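# Set the carton on the raised block, same face up

## Task

Move the carton onto the raised block so that no part of it extends beyond the outer edge of the blue tape outline, with the face that was on top at the start still on top.

## Robot and tools

Robot: two arms standing on the scene floor. left_arm carries a five-finger left hand, right_arm a five-finger right hand (mirror images). Scene frame: origin at table-top height midway between the nominal bases, +z up, +x out over the table, left_arm on the +y side (image left/right may differ). Calibrated bases: left_arm at (+0.028, +0.332, 0) m, right_arm at (-0.054, -0.414, 0) m, each yawed very slightly. A post stands behind the arms. The carton may get an occasional outside nudge. Anything ending up off the table fails the job.

Hand point: a point fixed to the palm, about 0.15 m out from the wrist flange and 0.05 m in front of the palm. Its +z runs along straight fingers, +y points out of the palm, +x runs across the palm away from the thumb on the right hand and toward the thumb on the left hand. Straight fingertips reach 0.06-0.07 m past the point; the wrist can sit up to 0.11 m (palm down) or 0.23 m (palm up) below the point and touch the table first. A bracket on the little-finger side can also strike things.

Frames: every hand pose, velocity and target in results is in that arm's own base frame; cameras and table are in the scene frame. Offsets use the arm's base axes and rotate about the current Hand target position.

The 28-number row (used by execute_actions and move), all values in [-1, 1], always the full 28 even if one arm moves: left dx, dy, dz, rx, ry, rz; left little, ring, middle, index, thumb_bend, thumb_turn, force_limit, speed; then the same 14 for the right arm. Pose numbers are offsets, not poses: they count from the arm's Hand target as it stood when the action or move began; 1.0 = 0.6 m for dx/dy/dz and 180 degrees for rx/ry/rz, which form one rotation vector. Six zeros asks nothing new of that arm. Finger numbers are absolute targets: -1 open/straight, +1 closed; thumb_turn -1 beside the palm, +1 opposite the fingers. force_limit maps -1..+1 to about 0..10 N at the fingertip (0..15 N for the thumb motors); speed rises from near zero at -1 to full at +0.48 and above. Hand numbers have no 'no change' value: repeat the last hand numbers actually sent (or, before any, hand_measured plus hand_force_limit and hand_speed). For a firm grip, turn the thumb fully in and close on parts about 0.035-0.065 m thick; close slowly (speed about -0.94 or lower) to avoid overshooting force. To squeeze harder, raise force_limit and send a more-closed target; to loosen, send a more-open one.

execute_actions(actions, cameras): actions is a list of actions, each up to 15 rows at 1/30 s per step; a short action holds its last row to step 15. Every row in an action is measured from the same starting Hand target, but each new action starts again from the current one, so repeating an offset keeps moving. Images are returned only if actions is empty or cameras names them.

move(target, speed, blend, stop_force, zero, blocking, cameras): straight-line path toward one row, or a list of up to 15 rows all measured from the Hand targets at the move's start. speed in m/s, 0.002-3.6, default 0.25 (turns up to twice that in rad/s); the whole move is capped at 10 s. blend in m rounds corners in a list (0 = stop at each). stop_force, 3-120 N, ends an arm's path when its wrist sensor feels that much push against the motion relative to its zero; zero (default true) rezeroes first; with stop_force all rows need identical hand numbers and blocking=false is not allowed. It is unreliable while the hand rotates and blind to light loose pushes or contact above the wrist. A path that brings a wrist near its own base axis is refused. The result adds a 'move:' line: done, off_target, moving, held, fault, plus limits such as paced or held.

wait(seconds): lets time pass, 0-3600 s. stop(): brakes a running move. zoom_image(camera, region): enlarges a region [x0, y0, x1, y1] in pixels (max 504 by 504) of the newest cam_high or cam_low image. show_instructions(): shows reference images. zero_wrist_force(arm): rezeroes left_arm or right_arm force sensor. finished_scene(scene=1): ends the scene irreversibly; the carton must rest correctly without help.

Results: end_effector_position (m), end_effector_quat_wxyz, velocities, Hand target (last commanded pose after clipping; next offsets build on it), joint positions and torques, Wrist force/torque in the tool's own axes plus the peak reading, hand_measured, hand_stopped_by (moving, target, force, stalled, fault), hand_load_n (fingertip N, positive pushing the finger open; a lost grip shows as load near 0), motor temperatures. Printed positions can be off by a few cm. The hand point often settles short of its Hand target; send the remaining distance as an offset. Commanded orientation is clipped to 32 degrees from the measured one per step.

Cameras: cam_high and cam_low, 504x504, with calibration given in scene-frame coordinates.

Avoid: dropping or releasing a moving carton, slamming or hard pushes, hitting the table, block or post, and contact between the two arms (the clearance check does not stop fingers). A net outside force near 150 N or wrist torques near 26.6 N m stop that arm for 10 s; targets set even slightly into a firm surface can trigger this. Long holding or stretched reach heats motors; at 85 C an arm brakes for 30-60 s. To stop pressing, command the target back behind the hand point.

Each tool is called after ">>>" as name([rows], argument=value, ...), one row to a line, values as JSON.

Reference images:

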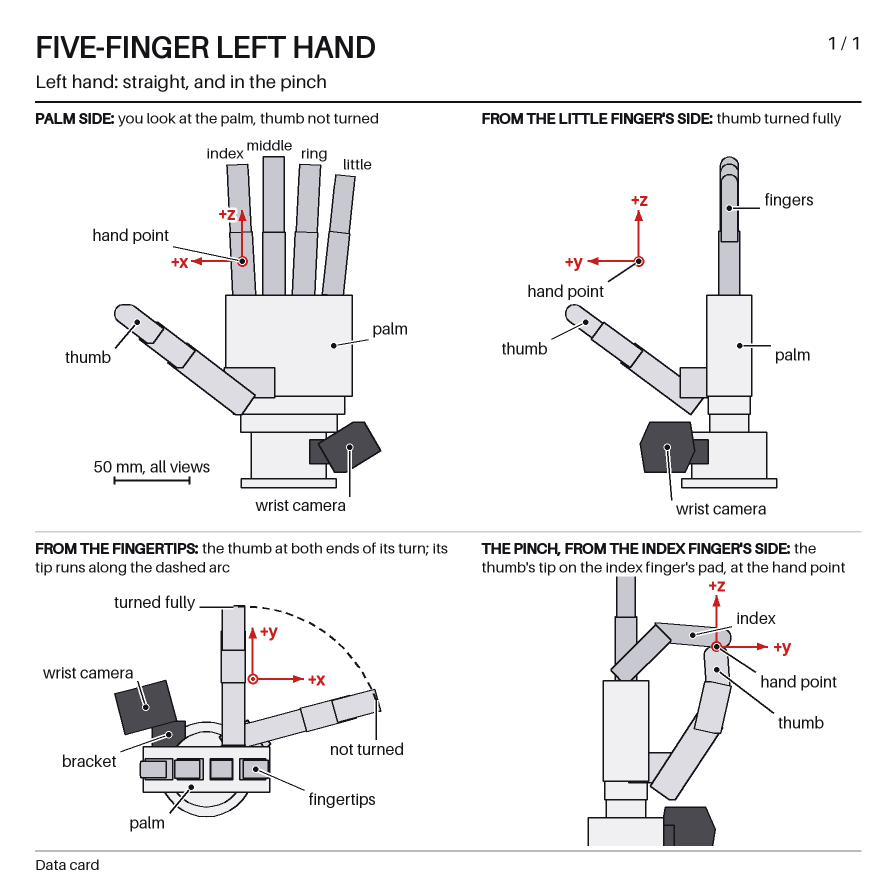

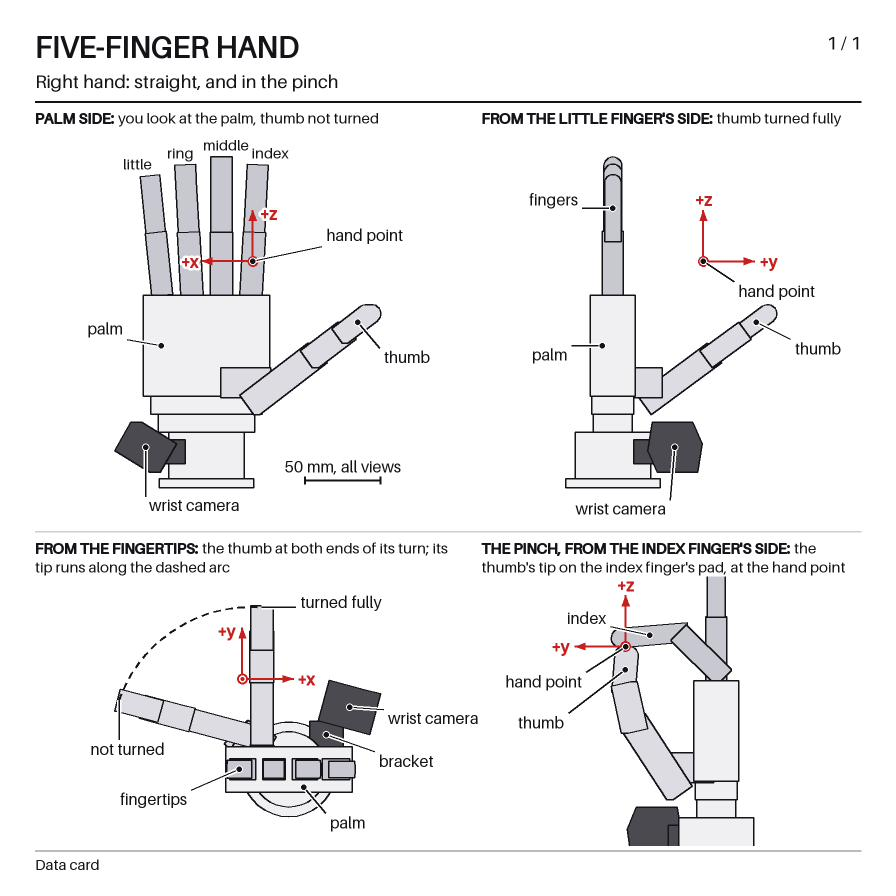

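## Session

>>> execute_actions(actions=[])

Scene clock: 0.00 s.
left_arm: end_effector_position=(+0.1455, -0.1321, +0.1575) hand_measured=(-1.000, -1.000, -1.000, -1.000, -1.000, -1.000) hand_load_n=(+0.0, +0.5, +0.0, +0.0, +0.0, +0.0) hand_stopped_by=(target, target, target, target, target, target) hand_force_limit=0.00 hand_speed=-0.80 end_effector_quat_wxyz=(-0.187, -0.498, +0.846, +0.035) | right_arm: end_effector_position=(+0.2591, +0.5018, +0.3971) hand_measured=(-1.000, -1.000, -1.000, -1.000, -1.000, -1.000) hand_load_n=(+0.0, +0.0, +0.0, +0.0, +0.0, +0.0) hand_stopped_by=(target, target, target, target, target, target) hand_force_limit=0.00 hand_speed=-0.80 end_effector_quat_wxyz=(+0.002, -0.081, +0.995, +0.054)
Joint positions: left_arm=[3.242 -1.75 -2.085 1.893 -1.479 3.766] | right_arm=[0.758 -1.144 0.895 1.75 1.489 -0.972]
Joint velocities: within noise
Joint torques (N m): no reading
Motor temperatures (°C): left_arm=[34 38 34 38 42 46] | right_arm=[42 36 40 43 45 41]
Wrist force (N): no reading
Wrist torque (N m): no reading
Wrist force, peak (N): no reading
Hand target: left_arm +0.1455, -0.1321, +0.1575; -0.187, -0.498, +0.846, +0.035 | right_arm +0.2591, +0.5018, +0.3971; +0.002, -0.081, +0.995, +0.054

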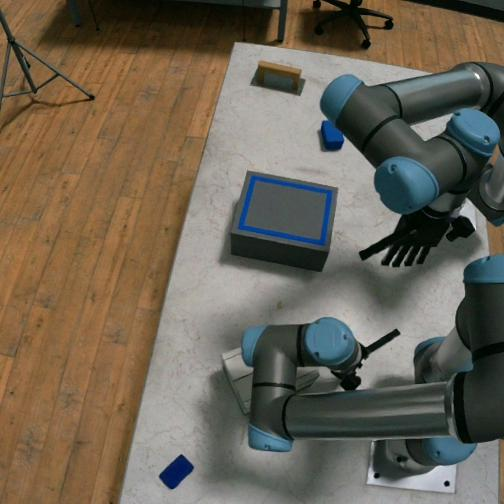

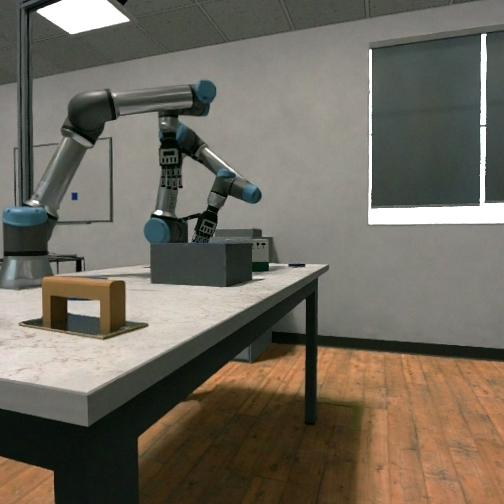

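>>> zoom_image(camera="cam_high", region=[130, 300, 330, 500])

>>> zoom_image(camera="cam_low", region=[130, 200, 330, 320])

Scaled by 2.520.

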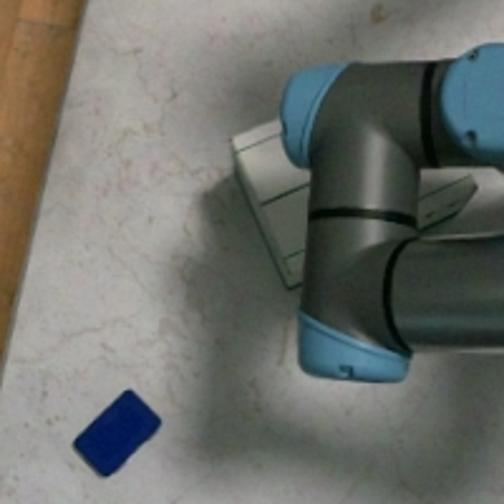

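Scaled by 2.520.

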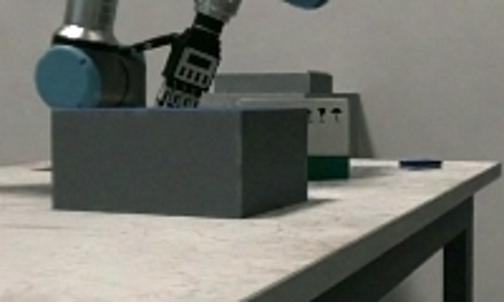

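>>> move([
  [0,0,0.2,0,0,0,-1,-1,-1,-1,-1,-1,0,-0.8,0,0,0,0,0,0,-1,-1,-1,-1,-1,-1,0,-0.8],
  [0.0475,0.3735,0.2,0,0,0.389,-1,-1,-1,-1,-1,-1,0,-0.8,0,0,0,0,0,0,-1,-1,-1,-1,-1,-1,0,-0.8],
], speed=0.25, blend=0.03, cameras=["all"])

Scene clock: 82.90 s.
left_arm: end_effector_position=(+0.1741, +0.0920, +0.2775) hand_measured=(-1.000, -1.000, -1.000, -1.000, -1.000, -1.000) hand_load_n=(+0.0, +0.0, +0.0, +0.0, +0.0, +0.0) hand_stopped_by=(target, target, target, target, target, target) hand_force_limit=0.00 hand_speed=-0.80 end_effector_quat_wxyz=(+0.173, +0.893, -0.407, +0.079) | right_arm: end_effector_position=(+0.2591, +0.5018, +0.3971) hand_measured=(-1.000, -1.000, -1.000, -1.000, -1.000, -1.000) hand_load_n=(+0.0, +0.0, +0.0, +0.0, +0.0, +0.0) hand_stopped_by=(target, target, target, target, target, target) hand_force_limit=0.00 hand_speed=-0.80 end_effector_quat_wxyz=(+0.002, -0.081, +0.995, +0.054)
Joint positions: left_arm=[4.464 -1.596 -1.903 1.557 -1.479 3.766] | right_arm=[0.758 -1.144 0.895 1.75 1.489 -0.972]
Joint torques (N m): left_arm=[4.16 24.88 13.36 -2.79 -1.87 1.25] | right_arm=[0.51 -39.7 -15.63 1.95 -0.1 -0.01]
Wrist force (N): left_arm=[-0.2 0.0 0.0] | right_arm=[-0.2 0.0 0.2]
Wrist torque (N m): left_arm=[0.02 0.00 0.00] | right_arm=[-0.01 0.03 -0.02]
Wrist force, peak (N): left_arm=[-0.7 -0.5 1.7] | right_arm=[-0.3 -0.6 0.2]
Hand target: left_arm +0.1740, +0.0920, +0.2775; +0.173, +0.893, -0.407, +0.079 | right_arm +0.2591, +0.5018, +0.3971; +0.002, -0.081, +0.995, +0.054
Off the commanded pose: left_arm 0.000 m, 0 deg | right_arm 0.000 m, 0 deg.
move: done

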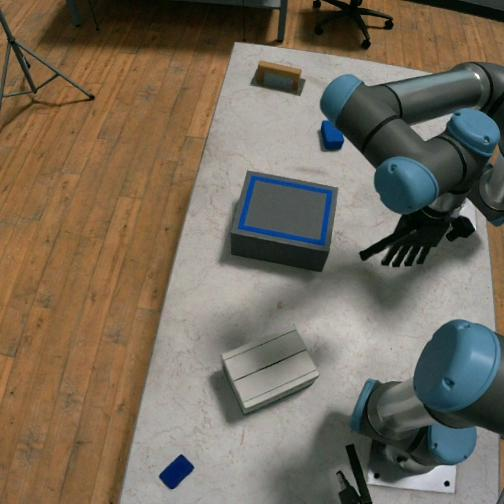

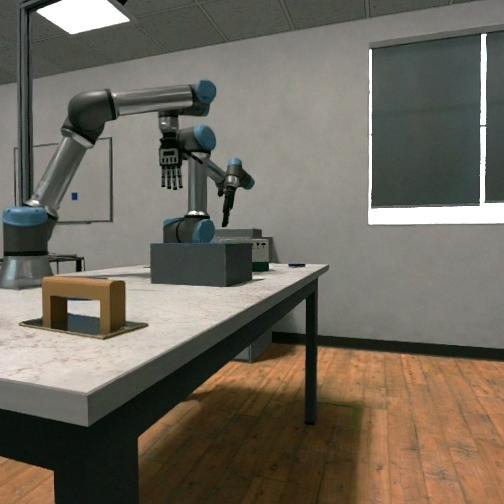

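>>> zoom_image(camera="cam_high", region=[200, 310, 340, 430])

>>> zoom_image(camera="cam_low", region=[140, 210, 300, 300])

>>> zoom_image(camera="cam_high", region=[220, 160, 350, 280])

Scaled by 3.600.

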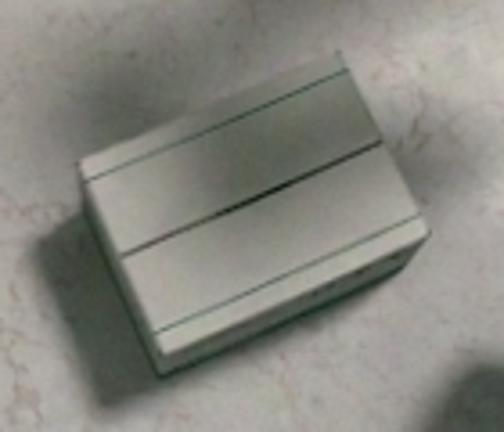

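Scaled by 3.150.

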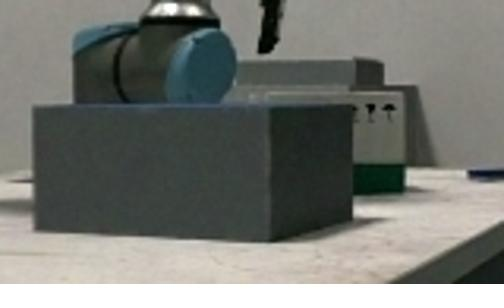

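Scaled by 3.877.

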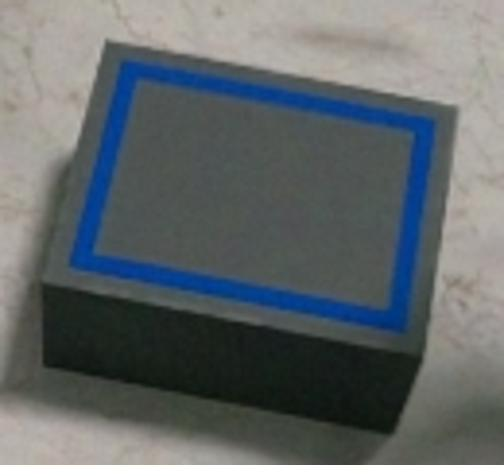

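>>> zoom_image(camera="cam_low", region=[225, 225, 285, 285])

>>> zoom_image(camera="cam_high", region=[215, 320, 275, 380])

>>> zoom_image(camera="cam_high", region=[230, 370, 280, 420])

>>> zoom_image(camera="cam_high", region=[275, 315, 335, 395])

Scaled by 8.400.

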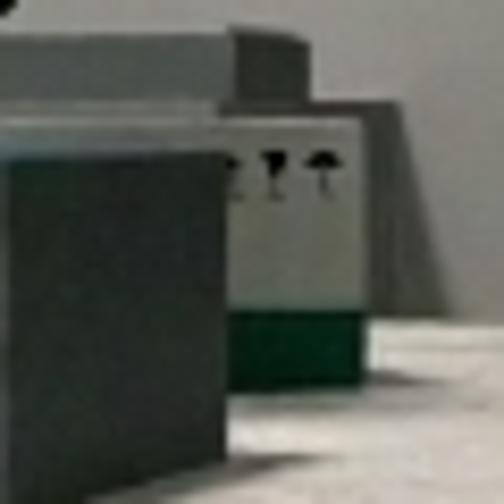

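Scaled by 8.400.

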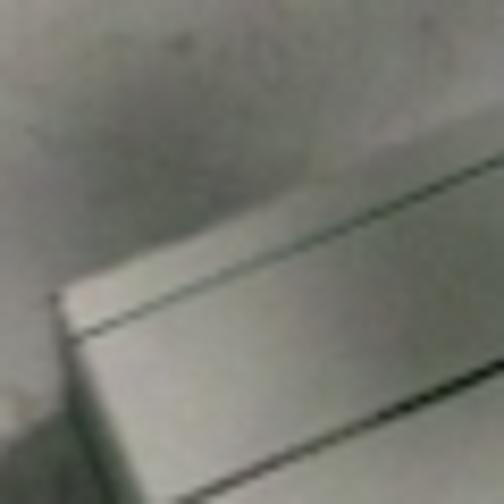

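Scaled by 10.080.

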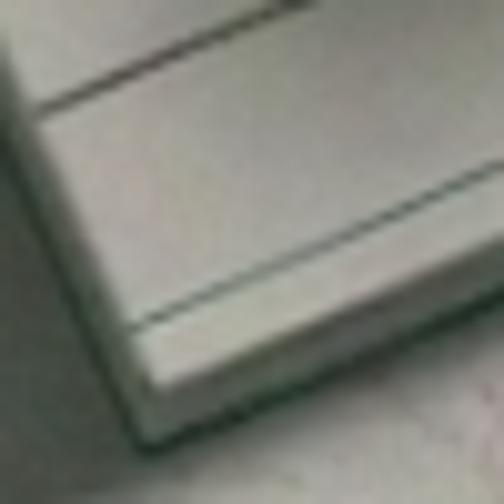

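Scaled by 6.300.

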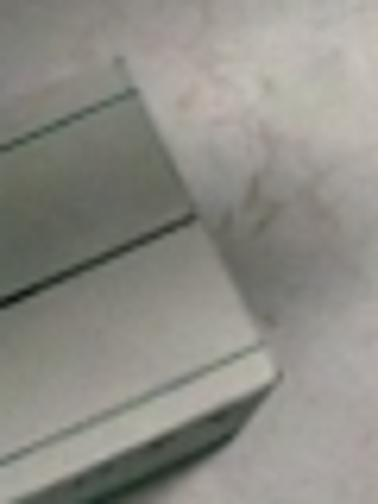

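>>> move(target=[0.1362,-0.0955,-0.0625,0.0911,-0.1031,-0.5325,0.6,0.6,0.6,0.6,-1,-1,0,-0.3,0.5062,-0.0533,-0.2452,0.3049,0.1647,-0.7942,0.6,0.6,0.6,0.6,-1,1,0,-0.3], speed=0.3, cameras=["all"])

Scene clock: 655.03 s.
left_arm: end_effector_position=(+0.2557, +0.0347, +0.2400) hand_measured=(+0.600, +0.600, +0.600, +0.600, -1.000, -1.000) hand_load_n=(+0.0, +0.0, +0.0, +0.0, +0.0, +0.0) hand_stopped_by=(target, target, target, target, target, target) hand_force_limit=0.00 hand_speed=-0.30 end_effector_quat_wxyz=(+0.001, -0.291, +0.957, +0.000) | right_arm: end_effector_position=(+0.5629, +0.4698, +0.2499) hand_measured=(+0.600, +0.600, +0.600, +0.600, -1.000, +1.000) hand_load_n=(+0.0, +0.0, +0.0, +0.0, +0.0, +0.5) hand_stopped_by=(target, target, target, target, target, target) hand_force_limit=0.00 hand_speed=-0.30 end_effector_quat_wxyz=(-0.108, +0.886, +0.261, +0.367)
Joint positions: left_arm=[3.585 -1.582 -1.81 1.822 -1.571 4.565] | right_arm=[0.601 -0.928 0.885 0.827 1.59 1.59]
Joint torques (N m): left_arm=[11.22 11.05 24.76 -5.26 1.99 -0.68] | right_arm=[4.62 -53.03 -14.37 -1.73 -1.93 1.47]
Wrist force (N): left_arm=[0.2 1.2 0.9] | right_arm=[1.0 -0.6 0.4]
Wrist torque (N m): left_arm=[0.11 0.05 0.18] | right_arm=[-0.08 -0.05 0.18]
Wrist force, peak (N): left_arm=[0.2 1.4 0.8] | right_arm=[1.4 0.3 1.2]
Hand target: left_arm +0.2558, +0.0347, +0.2400; +0.001, -0.291, +0.957, +0.000 | right_arm +0.5628, +0.4699, +0.2499; -0.108, +0.886, +0.261, +0.367
Off the commanded pose: left_arm 0.000 m, 0 deg | right_arm 0.000 m, 0 deg.
move: done

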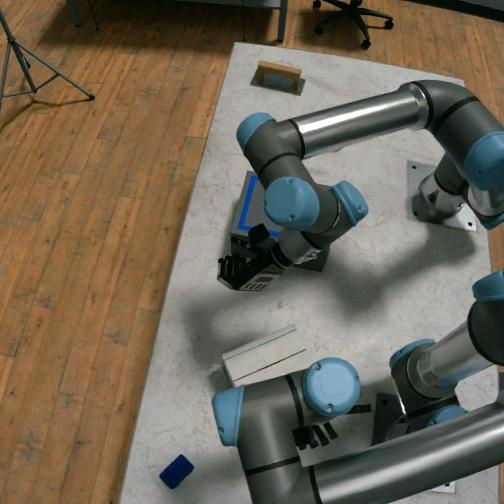

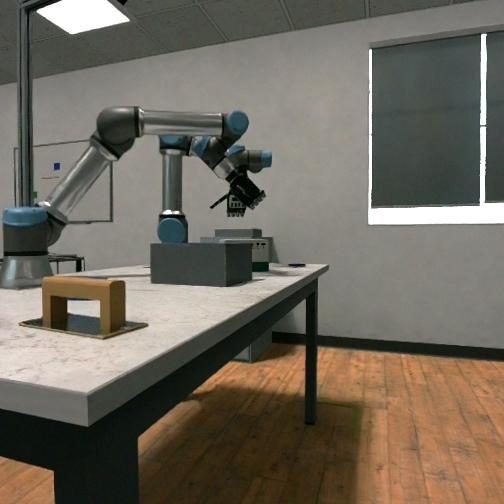

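>>> move(target=[0,0,-0.325,0,0,0,0.6,0.6,0.6,0.6,-1,-1,0,-0.3,0,0,-0.325,0,0,0,0.6,0.6,0.6,0.6,-1,1,0,-0.3], speed=0.12, stop_force=15, cameras=["all"])

Scene clock: 666.40 s.
left_arm: end_effector_position=(+0.2558, +0.0347, +0.0450) hand_measured=(+0.600, +0.600, +0.600, +0.600, -1.000, -1.000) hand_load_n=(+0.0, +0.0, +0.0, +0.0, +0.0, +0.0) hand_stopped_by=(target, target, target, target, target, target) hand_force_limit=0.00 hand_speed=-0.30 end_effector_quat_wxyz=(+0.001, -0.291, +0.957, +0.000) | right_arm: end_effector_position=(+0.5628, +0.4699, +0.0549) hand_measured=(+0.600, +0.600, +0.600, +0.600, -1.000, +1.000) hand_load_n=(+0.0, +0.0, +0.0, +0.0, +0.0, +0.0) hand_stopped_by=(target, target, target, target, target, target) hand_force_limit=0.00 hand_speed=-0.30 end_effector_quat_wxyz=(-0.108, +0.886, +0.261, +0.367)
Joint positions: left_arm=[3.585 -1.828 -2.102 2.36 -1.571 4.565] | right_arm=[0.602 -0.834 1.235 0.384 1.59 1.59]
Joint torques (N m): left_arm=[6.73 21.03 17.11 0.44 -1.35 1.95] | right_arm=[-11.06 -60.89 -25.86 -1.7 -2.41 -1.07]
Wrist force (N): left_arm=[0.1 1.2 0.7] | right_arm=[1.1 -0.7 0.4]
Wrist torque (N m): left_arm=[0.11 0.07 0.19] | right_arm=[-0.10 -0.08 0.15]
Wrist force, peak (N): left_arm=[0.0 1.1 1.6] | right_arm=[1.7 -0.4 -0.4]
Hand target: left_arm +0.2558, +0.0347, +0.0450; +0.001, -0.291, +0.957, +0.000 | right_arm +0.5628, +0.4699, +0.0549; -0.108, +0.886, +0.261, +0.367
Off the commanded pose: left_arm 0.000 m, 0 deg | right_arm 0.000 m, 0 deg.
move: done

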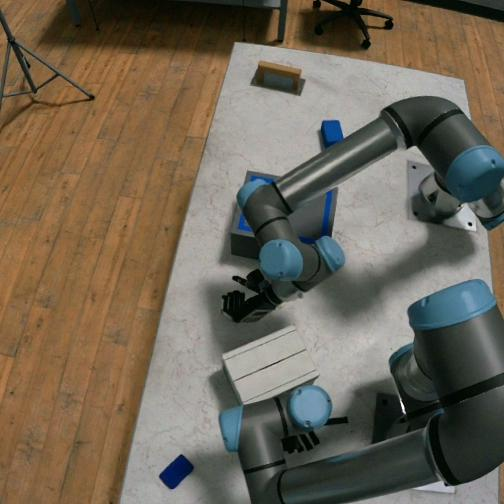

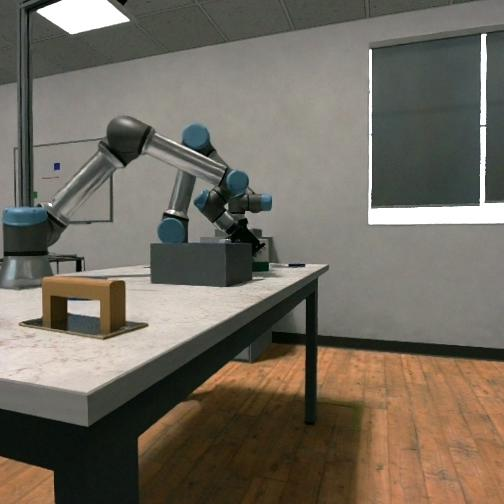

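>>> zoom_image(camera="cam_high", region=[200, 250, 360, 460])

>>> zoom_image(camera="cam_low", region=[200, 180, 290, 280])

Scaled by 2.400.

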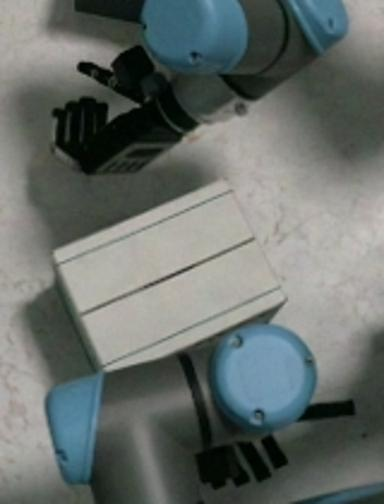

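Scaled by 5.040.

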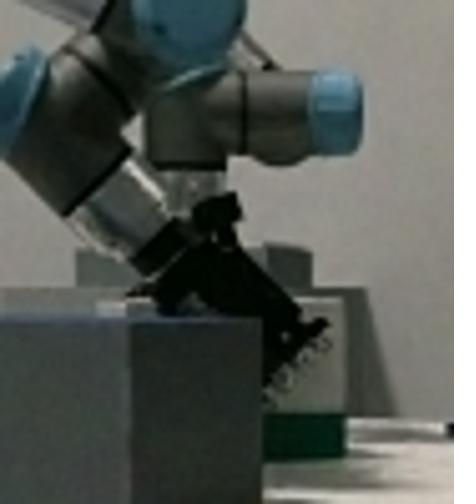

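>>> move([
  [0.0380,-0.0568,0,0,0,0,0.6,0.6,0.6,0.6,-1,-1,0,-0.3,0,0,0,0,0,0,0.6,0.6,0.6,0.6,-1,1,0,-0.3],
  [0.0695,-0.1039,0,0,0,0,0.6,0.6,0.6,0.6,-1,-1,0,-0.3,0,0,0,0,0,0,0.6,0.6,0.6,0.6,-1,1,0,-0.3],
], speed=[0.05, 0.01], stop_force=4, cameras=["cam_high"])

Scene clock: 689.17 s.
left_arm: end_effector_position=(+0.2974, -0.0276, +0.0450) hand_measured=(+0.600, +0.600, +0.600, +0.600, -1.000, -1.000) hand_load_n=(+0.0, +0.0, +0.0, +0.0, -0.5, +0.0) hand_stopped_by=(target, target, target, target, target, target) hand_force_limit=0.00 hand_speed=-0.30 end_effector_quat_wxyz=(+0.001, -0.291, +0.957, +0.000) | right_arm: end_effector_position=(+0.5628, +0.4699, +0.0549) hand_measured=(+0.600, +0.600, +0.600, +0.600, -1.000, +1.000) hand_load_n=(+0.0, +0.0, +0.0, +0.0, +0.0, +0.0) hand_stopped_by=(target, target, target, target, target, target) hand_force_limit=0.00 hand_speed=-0.30 end_effector_quat_wxyz=(-0.108, +0.886, +0.261, +0.367)
Joint positions: left_arm=[3.351 -1.925 -1.962 2.317 -1.571 4.331] | right_arm=[0.602 -0.834 1.235 0.384 1.59 1.59]
Joint torques (N m): left_arm=[13.2 34.72 5.85 0.08 -1.74 2.14] | right_arm=[-11.6 -61.43 -26.45 -1.72 -2.37 1.43]
Wrist force (N): left_arm=[-0.1 0.6 0.7] | right_arm=[1.3 -0.8 0.7]
Wrist torque (N m): left_arm=[0.00 0.08 0.13] | right_arm=[-0.11 -0.12 0.17]
Wrist force, peak (N): left_arm=[-0.2 5.0 0.0] | right_arm=[1.5 -1.0 0.3]
Hand target: left_arm +0.2975, -0.0276, +0.0450; +0.001, -0.291, +0.957, +0.000 | right_arm +0.5628, +0.4699, +0.0549; -0.108, +0.886, +0.261, +0.367
Off the commanded pose: left_arm 0.000 m, 0 deg | right_arm 0.000 m, 0 deg.
move: done

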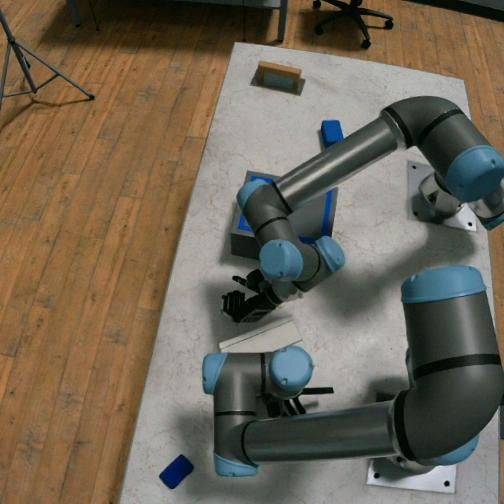

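>>> zoom_image(camera="cam_high", region=[200, 270, 330, 400])

Scaled by 3.877.

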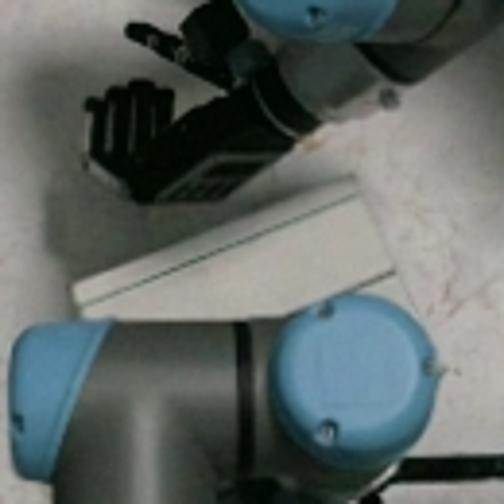

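>>> move([
  [0,0,0,0,0,0,0.6,0.6,0.6,0.6,-1,-1,0,-0.3,-0.0244,0.0378,0,0,0,0,0.6,0.6,0.6,0.6,-1,1,0,-0.3],
  [0,0,0,0,0,0,0.6,0.6,0.6,0.6,-1,-1,0,-0.3,-0.0579,0.0895,0,0,0,0,0.6,0.6,0.6,0.6,-1,1,0,-0.3],
], speed=[0.05, 0.008], stop_force=10, cameras=["cam_high"])

Scene clock: 710.83 s.
left_arm: end_effector_position=(+0.2975, -0.0276, +0.0450) hand_measured=(+0.600, +0.600, +0.600, +0.600, -1.000, -1.000) hand_load_n=(+0.0, +0.0, +0.0, +0.0, +0.0, +0.0) hand_stopped_by=(target, target, target, target, target, target) hand_force_limit=0.00 hand_speed=-0.30 end_effector_quat_wxyz=(+0.001, -0.291, +0.957, +0.000) | right_arm: end_effector_position=(+0.5455, +0.4966, +0.0549) hand_measured=(+0.600, +0.600, +0.600, +0.600, -1.000, +1.000) hand_load_n=(+0.0, +0.0, +0.0, +0.0, +0.0, +0.5) hand_stopped_by=(target, target, target, target, target, target) hand_force_limit=0.00 hand_speed=-0.30 end_effector_quat_wxyz=(-0.108, +0.886, +0.261, +0.367)
Joint positions: left_arm=[3.351 -1.925 -1.962 2.317 -1.571 4.331] | right_arm=[0.656 -0.812 1.196 0.402 1.629 1.629]
Joint torques (N m): left_arm=[-2.45 33.09 12.79 0.08 3.19 1.44] | right_arm=[-9.25 -62.71 -7.06 -1.73 -2.67 -2.08]
Wrist force (N): left_arm=[-0.1 8.3 -1.1] | right_arm=[1.2 3.4 1.2]
Wrist torque (N m): left_arm=[0.66 0.06 0.05] | right_arm=[0.11 -0.12 0.21]
Wrist force, peak (N): left_arm=[-1.5 13.0 -1.6] | right_arm=[0.8 13.2 -2.3]
Hand target: left_arm +0.2975, -0.0276, +0.0450; +0.001, -0.291, +0.957, +0.000 | right_arm +0.5455, +0.4966, +0.0549; -0.108, +0.886, +0.261, +0.367 (not the last commanded pose)
Off the commanded pose: left_arm 0.000 m, 0 deg | right_arm 0.032 m, 0 deg.
move: contact (right_arm); path passed 1 of 2 targets

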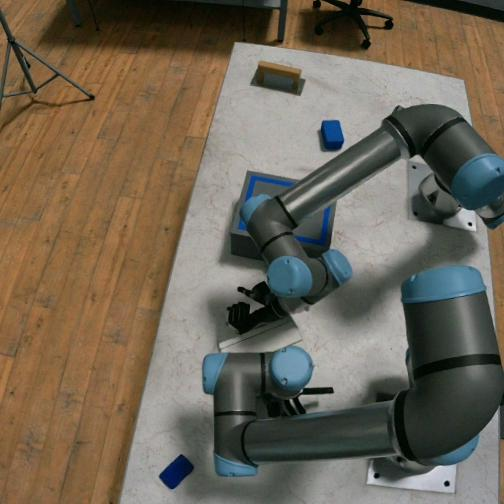

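>>> move(target=[0,0,0,0,0,0,0.6,0.6,0.6,0.6,-1,-1,0,-0.3,-0.0145,0.0224,0,0,0,0,0.6,0.6,0.6,0.6,-1,1,0,-0.3], speed=0.004, stop_force=22, zero=false)

Scene clock: 719.70 s.
left_arm: end_effector_position=(+0.2975, -0.0276, +0.0450) hand_measured=(+0.600, +0.600, +0.600, +0.600, -1.000, -1.000) hand_load_n=(+0.0, +0.0, +0.0, +0.0, +0.0, +0.0) hand_stopped_by=(target, target, target, target, target, target) hand_force_limit=0.00 hand_speed=-0.30 end_effector_quat_wxyz=(+0.001, -0.291, +0.957, +0.000) | right_arm: end_effector_position=(+0.5454, +0.4969, +0.0550) hand_measured=(+0.600, +0.600, +0.600, +0.600, -1.000, +1.000) hand_load_n=(+0.0, +0.0, +0.0, +0.0, +0.0, +0.5) hand_stopped_by=(target, target, target, target, target, target) hand_force_limit=0.00 hand_speed=-0.30 end_effector_quat_wxyz=(-0.108, +0.886, +0.261, +0.368)
Joint positions: left_arm=[3.351 -1.925 -1.962 2.317 -1.571 4.331] | right_arm=[0.657 -0.812 1.196 0.402 1.63 1.63]
Joint torques (N m): left_arm=[-11.34 26.72 19.34 0.29 5.78 -0.7] | right_arm=[-0.28 -62.62 -8.25 -2.55 -5.52 -1.56]
Wrist force (N): left_arm=[-3.7 21.0 -1.9] | right_arm=[-0.9 18.4 -1.7]
Wrist torque (N m): left_arm=[1.79 0.39 -0.48] | right_arm=[1.54 0.16 0.29]
Wrist force, peak (N): left_arm=[-3.9 26.3 -0.7] | right_arm=[-1.0 26.2 -3.7]
Hand target: left_arm +0.2975, -0.0276, +0.0450; +0.001, -0.291, +0.957, +0.000 | right_arm +0.5454, +0.4969, +0.0550; -0.108, +0.886, +0.261, +0.368 (not the last commanded pose)
Off the commanded pose: left_arm 0.000 m, 0 deg | right_arm 0.016 m, 0 deg.
move: contact (right_arm)

>>> move(target=[0.01567,-0.00237,0,0,0,-0.02778,0.6,0.6,0.6,0.6,-1,-1,0,-0.3,-0.0172,-0.02713,0,0,0,-0.02778,0.6,0.6,0.6,0.6,-1,1,0,-0.3], speed=0.02, stop_force=30, cameras=["cam_high"])

Scene clock: 784.47 s.
left_arm: end_effector_position=(+0.3069, -0.0291, +0.0450) hand_measured=(+0.600, +0.600, +0.600, +0.600, -1.000, -1.000) hand_load_n=(+0.0, +0.0, +0.0, +0.0, +0.0, +0.0) hand_stopped_by=(target, target, target, target, target, target) hand_force_limit=0.00 hand_speed=-0.30 end_effector_quat_wxyz=(+0.001, -0.249, +0.969, +0.000) | right_arm: end_effector_position=(+0.5350, +0.4807, +0.0551) hand_measured=(+0.600, +0.600, +0.600, +0.600, -1.000, +1.000) hand_load_n=(+0.0, +0.0, +0.0, +0.0, +0.0, +0.0) hand_stopped_by=(target, target, target, target, target, target) hand_force_limit=0.00 hand_speed=-0.30 end_effector_quat_wxyz=(-0.092, +0.896, +0.222, +0.372)
Joint positions: left_arm=[3.329 -1.939 -1.939 2.309 -1.571 4.397] | right_arm=[0.668 -0.833 1.235 0.391 1.699 1.7]
Joint torques (N m): left_arm=[5.72 33.3 6.52 -2.13 3.81 -2.07] | right_arm=[2.34 -46.07 -29.29 0.01 -5.6 -1.51]
Wrist force (N): left_arm=[-3.7 20.8 -0.9] | right_arm=[-3.3 20.4 -0.5]
Wrist torque (N m): left_arm=[1.74 0.28 -0.53] | right_arm=[1.66 0.20 0.12]
Wrist force, peak (N): left_arm=[-4.0 32.5 0.0] | right_arm=[-1.7 27.7 0.9]
Hand target: left_arm +0.3069, -0.0290, +0.0450; +0.001, -0.249, +0.969, +0.000 | right_arm +0.5351, +0.4806, +0.0550; -0.092, +0.897, +0.222, +0.372
Off the commanded pose: left_arm 0.000 m, 0 deg | right_arm 0.000 m, 0 deg.
move: done

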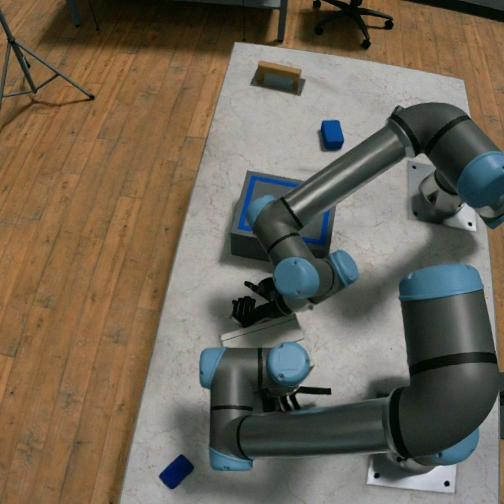

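>>> move([
  [0.00972,-0.00243,0,0,0,-0.01667,0.6,0.6,0.6,0.6,-1,-1,0,-0.3,-0.01097,-0.01590,0,0,0,-0.01667,0.6,0.6,0.6,0.6,-1,1,0,-0.3],
  [0.01983,-0.00537,0,0,0,-0.03333,0.6,0.6,0.6,0.6,-1,-1,0,-0.3,-0.02223,-0.03122,0,0,0,-0.03333,0.6,0.6,0.6,0.6,-1,1,0,-0.3],
  [0.03032,-0.00885,0,0,0,-0.05,0.6,0.6,0.6,0.6,-1,-1,0,-0.3,-0.03375,-0.04595,0,0,0,-0.05,0.6,0.6,0.6,0.6,-1,1,0,-0.3],
  [0.04115,-0.01290,0,0,0,-0.06667,0.6,0.6,0.6,0.6,-1,-1,0,-0.3,-0.04547,-0.06007,0,0,0,-0.06667,0.6,0.6,0.6,0.6,-1,1,0,-0.3],
  [0.05228,-0.01750,0,0,0,-0.08333,0.6,0.6,0.6,0.6,-1,-1,0,-0.3,-0.05737,-0.07353,0,0,0,-0.08333,0.6,0.6,0.6,0.6,-1,1,0,-0.3],
], speed=0.025, blend=0.003, stop_force=35, cameras=["cam_high"])

Scene clock: 843.17 s.
left_arm: end_effector_position=(+0.3382, -0.0395, +0.0450) hand_measured=(+0.600, +0.600, +0.600, +0.600, -1.000, -1.000) hand_load_n=(+0.0, +0.0, +0.0, +0.0, +0.0, +0.0) hand_stopped_by=(target, target, target, target, target, target) hand_force_limit=0.00 hand_speed=-0.30 end_effector_quat_wxyz=(+0.001, -0.120, +0.993, +0.000) | right_arm: end_effector_position=(+0.5006, +0.4365, +0.0551) hand_measured=(+0.600, +0.600, +0.600, +0.600, -1.000, +1.000) hand_load_n=(+0.0, +0.0, +0.0, +0.5, +0.0, +0.0) hand_stopped_by=(target, target, target, target, target, target) hand_force_limit=0.00 hand_speed=-0.30 end_effector_quat_wxyz=(-0.043, +0.918, +0.103, +0.381)
Joint positions: left_arm=[3.255 -1.987 -1.865 2.282 -1.571 4.585] | right_arm=[0.705 -0.87 1.311 0.403 1.904 1.924]
Joint torques (N m): left_arm=[6.14 35.81 6.31 0.46 3.91 -2.3] | right_arm=[-6.41 -45.29 -30.05 -3 -3.93 -1.75]
Wrist force (N): left_arm=[-2.7 14.6 -2.8] | right_arm=[-2.4 12.9 0.5]
Wrist torque (N m): left_arm=[1.29 0.22 -0.34] | right_arm=[0.96 0.15 0.07]
Wrist force, peak (N): left_arm=[-2.4 23.2 -0.2] | right_arm=[-2.9 20.7 -1.4]
Hand target: left_arm +0.3382, -0.0395, +0.0450; +0.001, -0.120, +0.993, +0.000 | right_arm +0.5006, +0.4365, +0.0550; -0.043, +0.918, +0.103, +0.381
Off the commanded pose: left_arm 0.000 m, 0 deg | right_arm 0.000 m, 0 deg.
move: done

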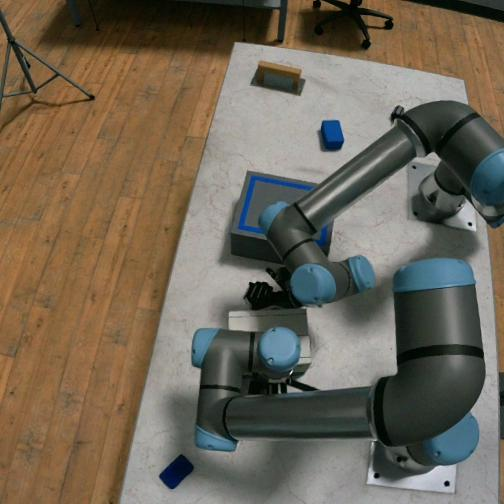

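>>> move([
  [0.01144,-0.00518,0,0,0,-0.01667,0.6,0.6,0.6,0.6,-1,-1,0,-0.3,-0.01215,-0.01250,0,0,0,-0.01667,0.6,0.6,0.6,0.6,-1,1,0,-0.3],
  [0.02312,-0.01098,0,0,0,-0.03333,0.6,0.6,0.6,0.6,-1,-1,0,-0.3,-0.02431,-0.02472,0,0,0,-0.03333,0.6,0.6,0.6,0.6,-1,1,0,-0.3],
  [0.03504,-0.01742,0,0,0,-0.05,0.6,0.6,0.6,0.6,-1,-1,0,-0.3,-0.03656,-0.03635,0,0,0,-0.05,0.6,0.6,0.6,0.6,-1,1,0,-0.3],
  [0.04715,-0.02445,0,0,0,-0.06667,0.6,0.6,0.6,0.6,-1,-1,0,-0.3,-0.04885,-0.04732,0,0,0,-0.06667,0.6,0.6,0.6,0.6,-1,1,0,-0.3],
  [0.05939,-0.03212,0,0,0,-0.08333,0.6,0.6,0.6,0.6,-1,-1,0,-0.3,-0.06106,-0.05767,0,0,0,-0.08333,0.6,0.6,0.6,0.6,-1,1,0,-0.3],
], speed=0.025, blend=0.003, stop_force=35, cameras=["all"])

Scene clock: 864.00 s.
left_arm: end_effector_position=(+0.3738, -0.0588, +0.0450) hand_measured=(+0.600, +0.600, +0.600, +0.600, -1.000, -1.000) hand_load_n=(+0.0, +0.0, +0.0, +0.0, +0.0, +0.0) hand_stopped_by=(target, target, target, target, target, target) hand_force_limit=0.00 hand_speed=-0.30 end_effector_quat_wxyz=(+0.001, +0.010, +1.000, +0.000) | right_arm: end_effector_position=(+0.4640, +0.4020, +0.0550) hand_measured=(+0.600, +0.600, +0.600, +0.600, -1.000, +1.000) hand_load_n=(+0.0, +0.0, +0.0, +0.0, +0.0, +0.0) hand_stopped_by=(target, target, target, target, target, target) hand_force_limit=0.00 hand_speed=-0.30 end_effector_quat_wxyz=(+0.007, +0.924, -0.017, +0.383)
Joint positions: left_arm=[3.176 -2.042 -1.777 2.249 -1.57 4.767] | right_arm=[0.745 -0.864 1.326 0.492 2.093 2.183]
Joint torques (N m): left_arm=[4.43 35.86 4.43 0.27 5.71 -2.52] | right_arm=[-3.32 -54.47 -27.3 -4.06 -5.17 -1.79]
Wrist force (N): left_arm=[-2.9 23.4 -5.4] | right_arm=[2.5 23.0 -2.2]
Wrist torque (N m): left_arm=[2.11 0.18 -0.39] | right_arm=[1.90 -0.15 0.91]
Wrist force, peak (N): left_arm=[1.5 31.2 -6.1] | right_arm=[0.9 25.0 1.6]
Hand target: left_arm +0.3739, -0.0588, +0.0450; +0.001, +0.010, +1.000, +0.000 | right_arm +0.4640, +0.4019, +0.0550; +0.007, +0.923, -0.017, +0.383
Off the commanded pose: left_arm 0.000 m, 0 deg | right_arm 0.000 m, 0 deg.
move: done

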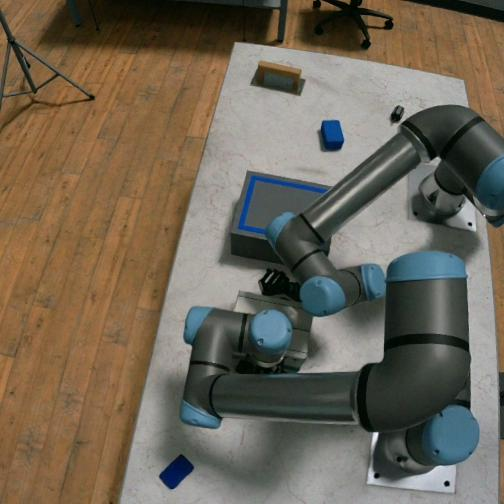

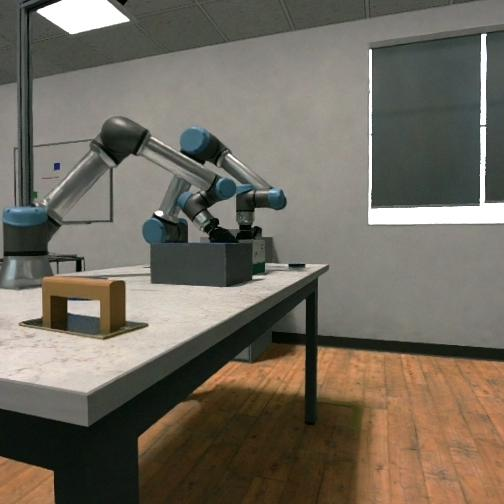

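>>> zoom_image(camera="cam_high", region=[210, 160, 350, 390])

>>> zoom_image(camera="cam_low", region=[140, 170, 300, 300])

Scaled by 2.191.

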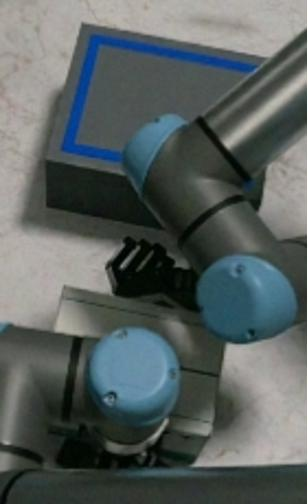

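Scaled by 3.150.

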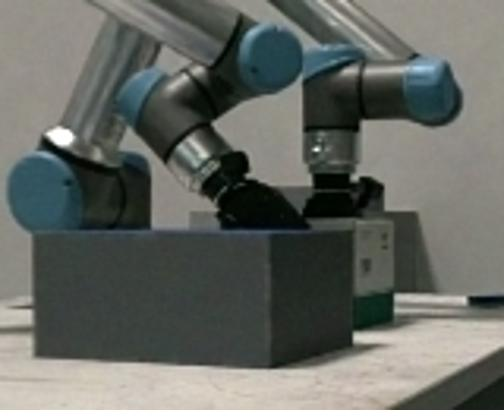

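>>> move([
  [0,0,0,0,0,0,0.6,0.6,0.6,0.6,-1,-1,0,-0.3,0,0.0005,0,0,0,0,0.6,0.6,0.6,0.6,-1,1,0,-0.3],
  [0,0,0.025,0,0,0,0.6,0.6,0.6,0.6,-1,-1,0,-0.3,0,0.0005,0.025,0,0,0,0.6,0.6,0.6,0.6,-1,1,0,-0.3],
], speed=0.01, cameras=["all"])

Scene clock: 879.40 s.
left_arm: end_effector_position=(+0.3739, -0.0588, +0.0601) hand_measured=(+0.600, +0.600, +0.600, +0.600, -1.000, -1.000) hand_load_n=(+0.0, +0.0, +0.0, +0.0, +0.0, +0.0) hand_stopped_by=(target, target, target, target, target, target) hand_force_limit=0.00 hand_speed=-0.30 end_effector_quat_wxyz=(+0.001, +0.010, +1.000, +0.000) | right_arm: end_effector_position=(+0.4640, +0.4022, +0.0701) hand_measured=(+0.600, +0.600, +0.600, +0.600, -1.000, +1.000) hand_load_n=(+0.0, +0.0, +0.0, +0.0, +0.0, +0.0) hand_stopped_by=(target, target, target, target, target, target) hand_force_limit=0.00 hand_speed=-0.30 end_effector_quat_wxyz=(+0.007, +0.923, -0.017, +0.383)
Joint positions: left_arm=[3.176 -2.02 -1.764 2.214 -1.57 4.767] | right_arm=[0.745 -0.88 1.31 0.523 2.094 2.183]
Joint torques (N m): left_arm=[-18.01 36.43 15.82 -4.23 7.88 -0.77] | right_arm=[26.75 -53.39 -29.12 -2.82 -3.42 1.51]
Wrist force (N): left_arm=[-1.3 37.4 6.2] | right_arm=[-0.9 34.0 2.0]
Wrist torque (N m): left_arm=[2.71 0.28 -0.59] | right_arm=[2.35 -0.19 0.96]
Wrist force, peak (N): left_arm=[-1.3 37.4 6.2] | right_arm=[-0.8 34.5 1.4]
Hand target: left_arm +0.3739, -0.0588, +0.0600; +0.001, +0.010, +1.000, +0.000 | right_arm +0.4640, +0.4022, +0.0700; +0.007, +0.923, -0.017, +0.383
Off the commanded pose: left_arm 0.000 m, 0 deg | right_arm 0.000 m, 0 deg.
move: done

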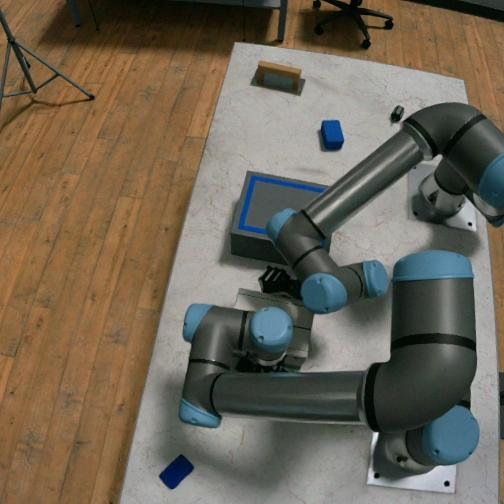

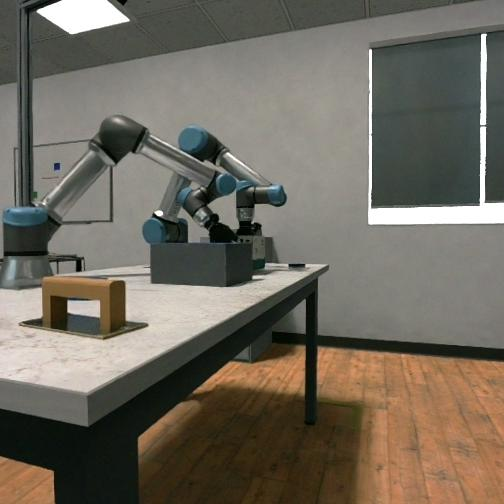

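>>> zoom_image(camera="cam_low", region=[220, 200, 290, 290])

Scaled by 5.600.

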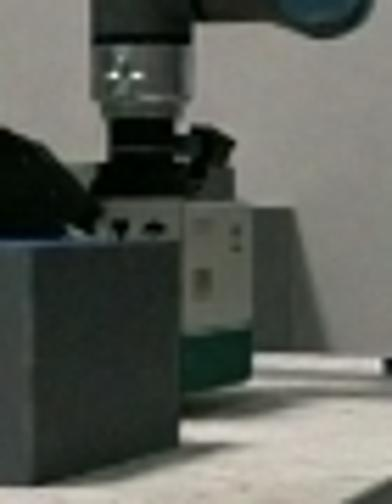

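>>> move(target=[0,0,0.1,0,0,0,0.6,0.6,0.6,0.6,-1,-1,0,-0.3,0,0,0.1,0,0,0,0.6,0.6,0.6,0.6,-1,1,0,-0.3], speed=0.03)

Scene clock: 890.70 s.
left_arm: end_effector_position=(+0.3739, -0.0588, +0.1201) hand_measured=(+0.600, +0.600, +0.600, +0.600, -1.000, -1.000) hand_load_n=(+0.0, +0.5, +0.0, +0.0, +0.0, +0.0) hand_stopped_by=(target, target, target, target, target, target) hand_force_limit=0.00 hand_speed=-0.30 end_effector_quat_wxyz=(+0.001, +0.010, +1.000, +0.000) end_effector_velocity=(+0.000, +0.000, -0.001) end_effector_angular_velocity=(+0.001, -0.002, -0.001) | right_arm: end_effector_position=(+0.4640, +0.4023, +0.1303) hand_measured=(+0.600, +0.600, +0.600, +0.600, -1.000, +1.000) hand_load_n=(+0.0, +0.0, +0.0, +0.0, +0.0, +0.0) hand_stopped_by=(target, target, target, target, target, target) hand_force_limit=0.00 hand_speed=-0.30 end_effector_quat_wxyz=(+0.007, +0.923, -0.017, +0.383)
Joint positions: left_arm=[3.176 -1.942 -1.699 2.072 -1.57 4.767] | right_arm=[0.745 -0.933 1.237 0.649 2.094 2.183]
Joint velocities: left_arm=[-0.001 -0.001 -0.002 0.005 -0.001 0] | right_arm=[within noise]
Joint torques (N m): left_arm=[-23.12 26.27 7.69 -1.17 7.46 1.08] | right_arm=[18.72 -42.81 -17.35 -6.48 -5.65 -0.55]
Wrist force (N): left_arm=[-1.4 41.6 5.6] | right_arm=[-2.3 38.7 2.9]
Wrist torque (N m): left_arm=[3.11 0.28 -0.64] | right_arm=[2.54 -0.08 0.91]
Wrist force, peak (N): left_arm=[-1.4 41.6 5.6] | right_arm=[-2.3 38.7 2.9]
Hand target: left_arm +0.3739, -0.0588, +0.1200; +0.001, +0.010, +1.000, +0.000 | right_arm +0.4640, +0.4022, +0.1300; +0.007, +0.923, -0.017, +0.383
Off the commanded pose: left_arm 0.000 m, 0 deg | right_arm 0.000 m, 0 deg.
move: done

>>> move(target=[0,0,0.1133,0,0,0,0.6,0.6,0.6,0.6,-1,-1,0,-0.3,0,0,0.1133,0,0,0,0.6,0.6,0.6,0.6,-1,1,0,-0.3], speed=0.04, cameras=["all"])

Scene clock: 898.00 s.
left_arm: end_effector_position=(+0.3739, -0.0588, +0.1881) hand_measured=(+0.600, +0.600, +0.600, +0.600, -1.000, -1.000) hand_load_n=(+0.0, +0.0, +0.0, +0.0, -0.5, +0.0) hand_stopped_by=(target, target, target, target, target, target) hand_force_limit=0.00 hand_speed=-0.30 end_effector_quat_wxyz=(+0.001, +0.010, +1.000, +0.000) end_effector_velocity=(+0.000, -0.001, -0.002) end_effector_angular_velocity=(-0.001, -0.002, -0.002) | right_arm: end_effector_position=(+0.4640, +0.4022, +0.1982) hand_measured=(+0.600, +0.600, +0.600, +0.600, -1.000, +1.000) hand_load_n=(+0.0, +0.5, +0.0, +0.0, +0.0, +0.0) hand_stopped_by=(target, target, target, target, target, target) hand_force_limit=0.00 hand_speed=-0.30 end_effector_quat_wxyz=(+0.007, +0.923, -0.017, +0.383) end_effector_velocity=(+0.000, +0.000, -0.002) end_effector_angular_velocity=(+0.000, -0.001, -0.001)
Joint positions: left_arm=[3.176 -1.877 -1.6 1.908 -1.57 4.767] | right_arm=[0.745 -0.972 1.123 0.802 2.094 2.183]
Joint velocities: left_arm=[-0.002 -0.001 -0.003 0.005 0.001 0] | right_arm=[0 0.001 0.005 -0.006 0.001 0]
Joint torques (N m): left_arm=[-23.37 26.19 10.91 -0.75 6.9 1.15] | right_arm=[5.34 -39.41 -14.58 -6.33 -4.59 -0.19]
Wrist force (N): left_arm=[-1.4 43.1 5.6] | right_arm=[-2.2 40.2 2.9]
Wrist torque (N m): left_arm=[3.21 0.26 -0.69] | right_arm=[2.63 -0.15 0.95]
Wrist force, peak (N): left_arm=[-0.8 43.7 5.6] | right_arm=[-0.8 41.4 2.0]
Hand target: left_arm +0.3739, -0.0588, +0.1880; +0.001, +0.010, +1.000, +0.000 | right_arm +0.4640, +0.4022, +0.1980; +0.007, +0.923, -0.017, +0.383
Off the commanded pose: left_arm 0.000 m, 0 deg | right_arm 0.000 m, 0 deg.
move: done

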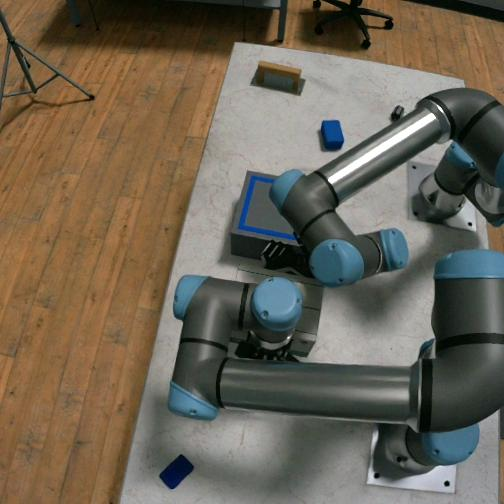

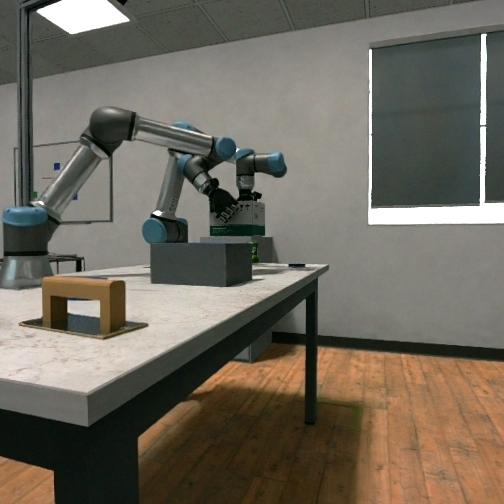

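>>> move(target=[0.0032,-0.09995,0,0,0,0,0.6,0.6,0.6,0.6,-1,-1,0,-0.3,0.0016,-0.09998,0,0,0,0,0.6,0.6,0.6,0.6,-1,1,0,-0.3], speed=0.04)

Scene clock: 907.77 s.
left_arm: end_effector_position=(+0.3758, -0.1189, +0.1880) hand_measured=(+0.600, +0.600, +0.600, +0.600, -1.000, -1.000) hand_load_n=(+0.0, +0.0, +0.0, +0.0, +0.0, +0.0) hand_stopped_by=(target, target, target, target, target, target) hand_force_limit=0.00 hand_speed=-0.30 end_effector_quat_wxyz=(+0.000, +0.010, +1.000, +0.000) end_effector_velocity=(+0.000, +0.001, +0.000) end_effector_angular_velocity=(+0.000, +0.000, -0.002) | right_arm: end_effector_position=(+0.4650, +0.3422, +0.1980) hand_measured=(+0.600, +0.600, +0.600, +0.600, -1.000, +1.000) hand_load_n=(+0.0, +0.0, +0.0, +0.0, +0.0, +0.0) hand_stopped_by=(target, target, target, target, target, target) hand_force_limit=0.00 hand_speed=-0.30 end_effector_quat_wxyz=(+0.007, +0.924, -0.017, +0.383) end_effector_velocity=(-0.001, +0.002, +0.001) end_effector_angular_velocity=(+0.000, +0.000, +0.001)
Joint positions: left_arm=[3.03 -1.93 -1.527 1.888 -1.571 4.621] | right_arm=[0.656 -1.102 1.318 0.698 2.04 2.101]
Joint velocities: left_arm=[0.003 0.001 -0.001 0 0 0.005] | right_arm=[0.004 0.003 -0.006 0.004 0.001 0.003]
Joint torques (N m): left_arm=[-5.46 44.19 9.63 -3.15 5.13 1.8] | right_arm=[27.85 -35.06 -36.74 -2.16 -2.33 2.35]
Wrist force (N): left_arm=[-3.9 43.5 4.4] | right_arm=[-5.5 41.1 2.2]
Wrist torque (N m): left_arm=[3.39 0.40 -1.19] | right_arm=[2.74 0.08 0.80]
Wrist force, peak (N): left_arm=[-1.1 44.3 8.4] | right_arm=[-5.0 41.6 2.0]
Hand target: left_arm +0.3758, -0.1188, +0.1880; +0.001, +0.010, +1.000, +0.000 | right_arm +0.4650, +0.3422, +0.1980; +0.007, +0.923, -0.017, +0.383
Off the commanded pose: left_arm 0.000 m, 0 deg | right_arm 0.000 m, 0 deg.
move: done


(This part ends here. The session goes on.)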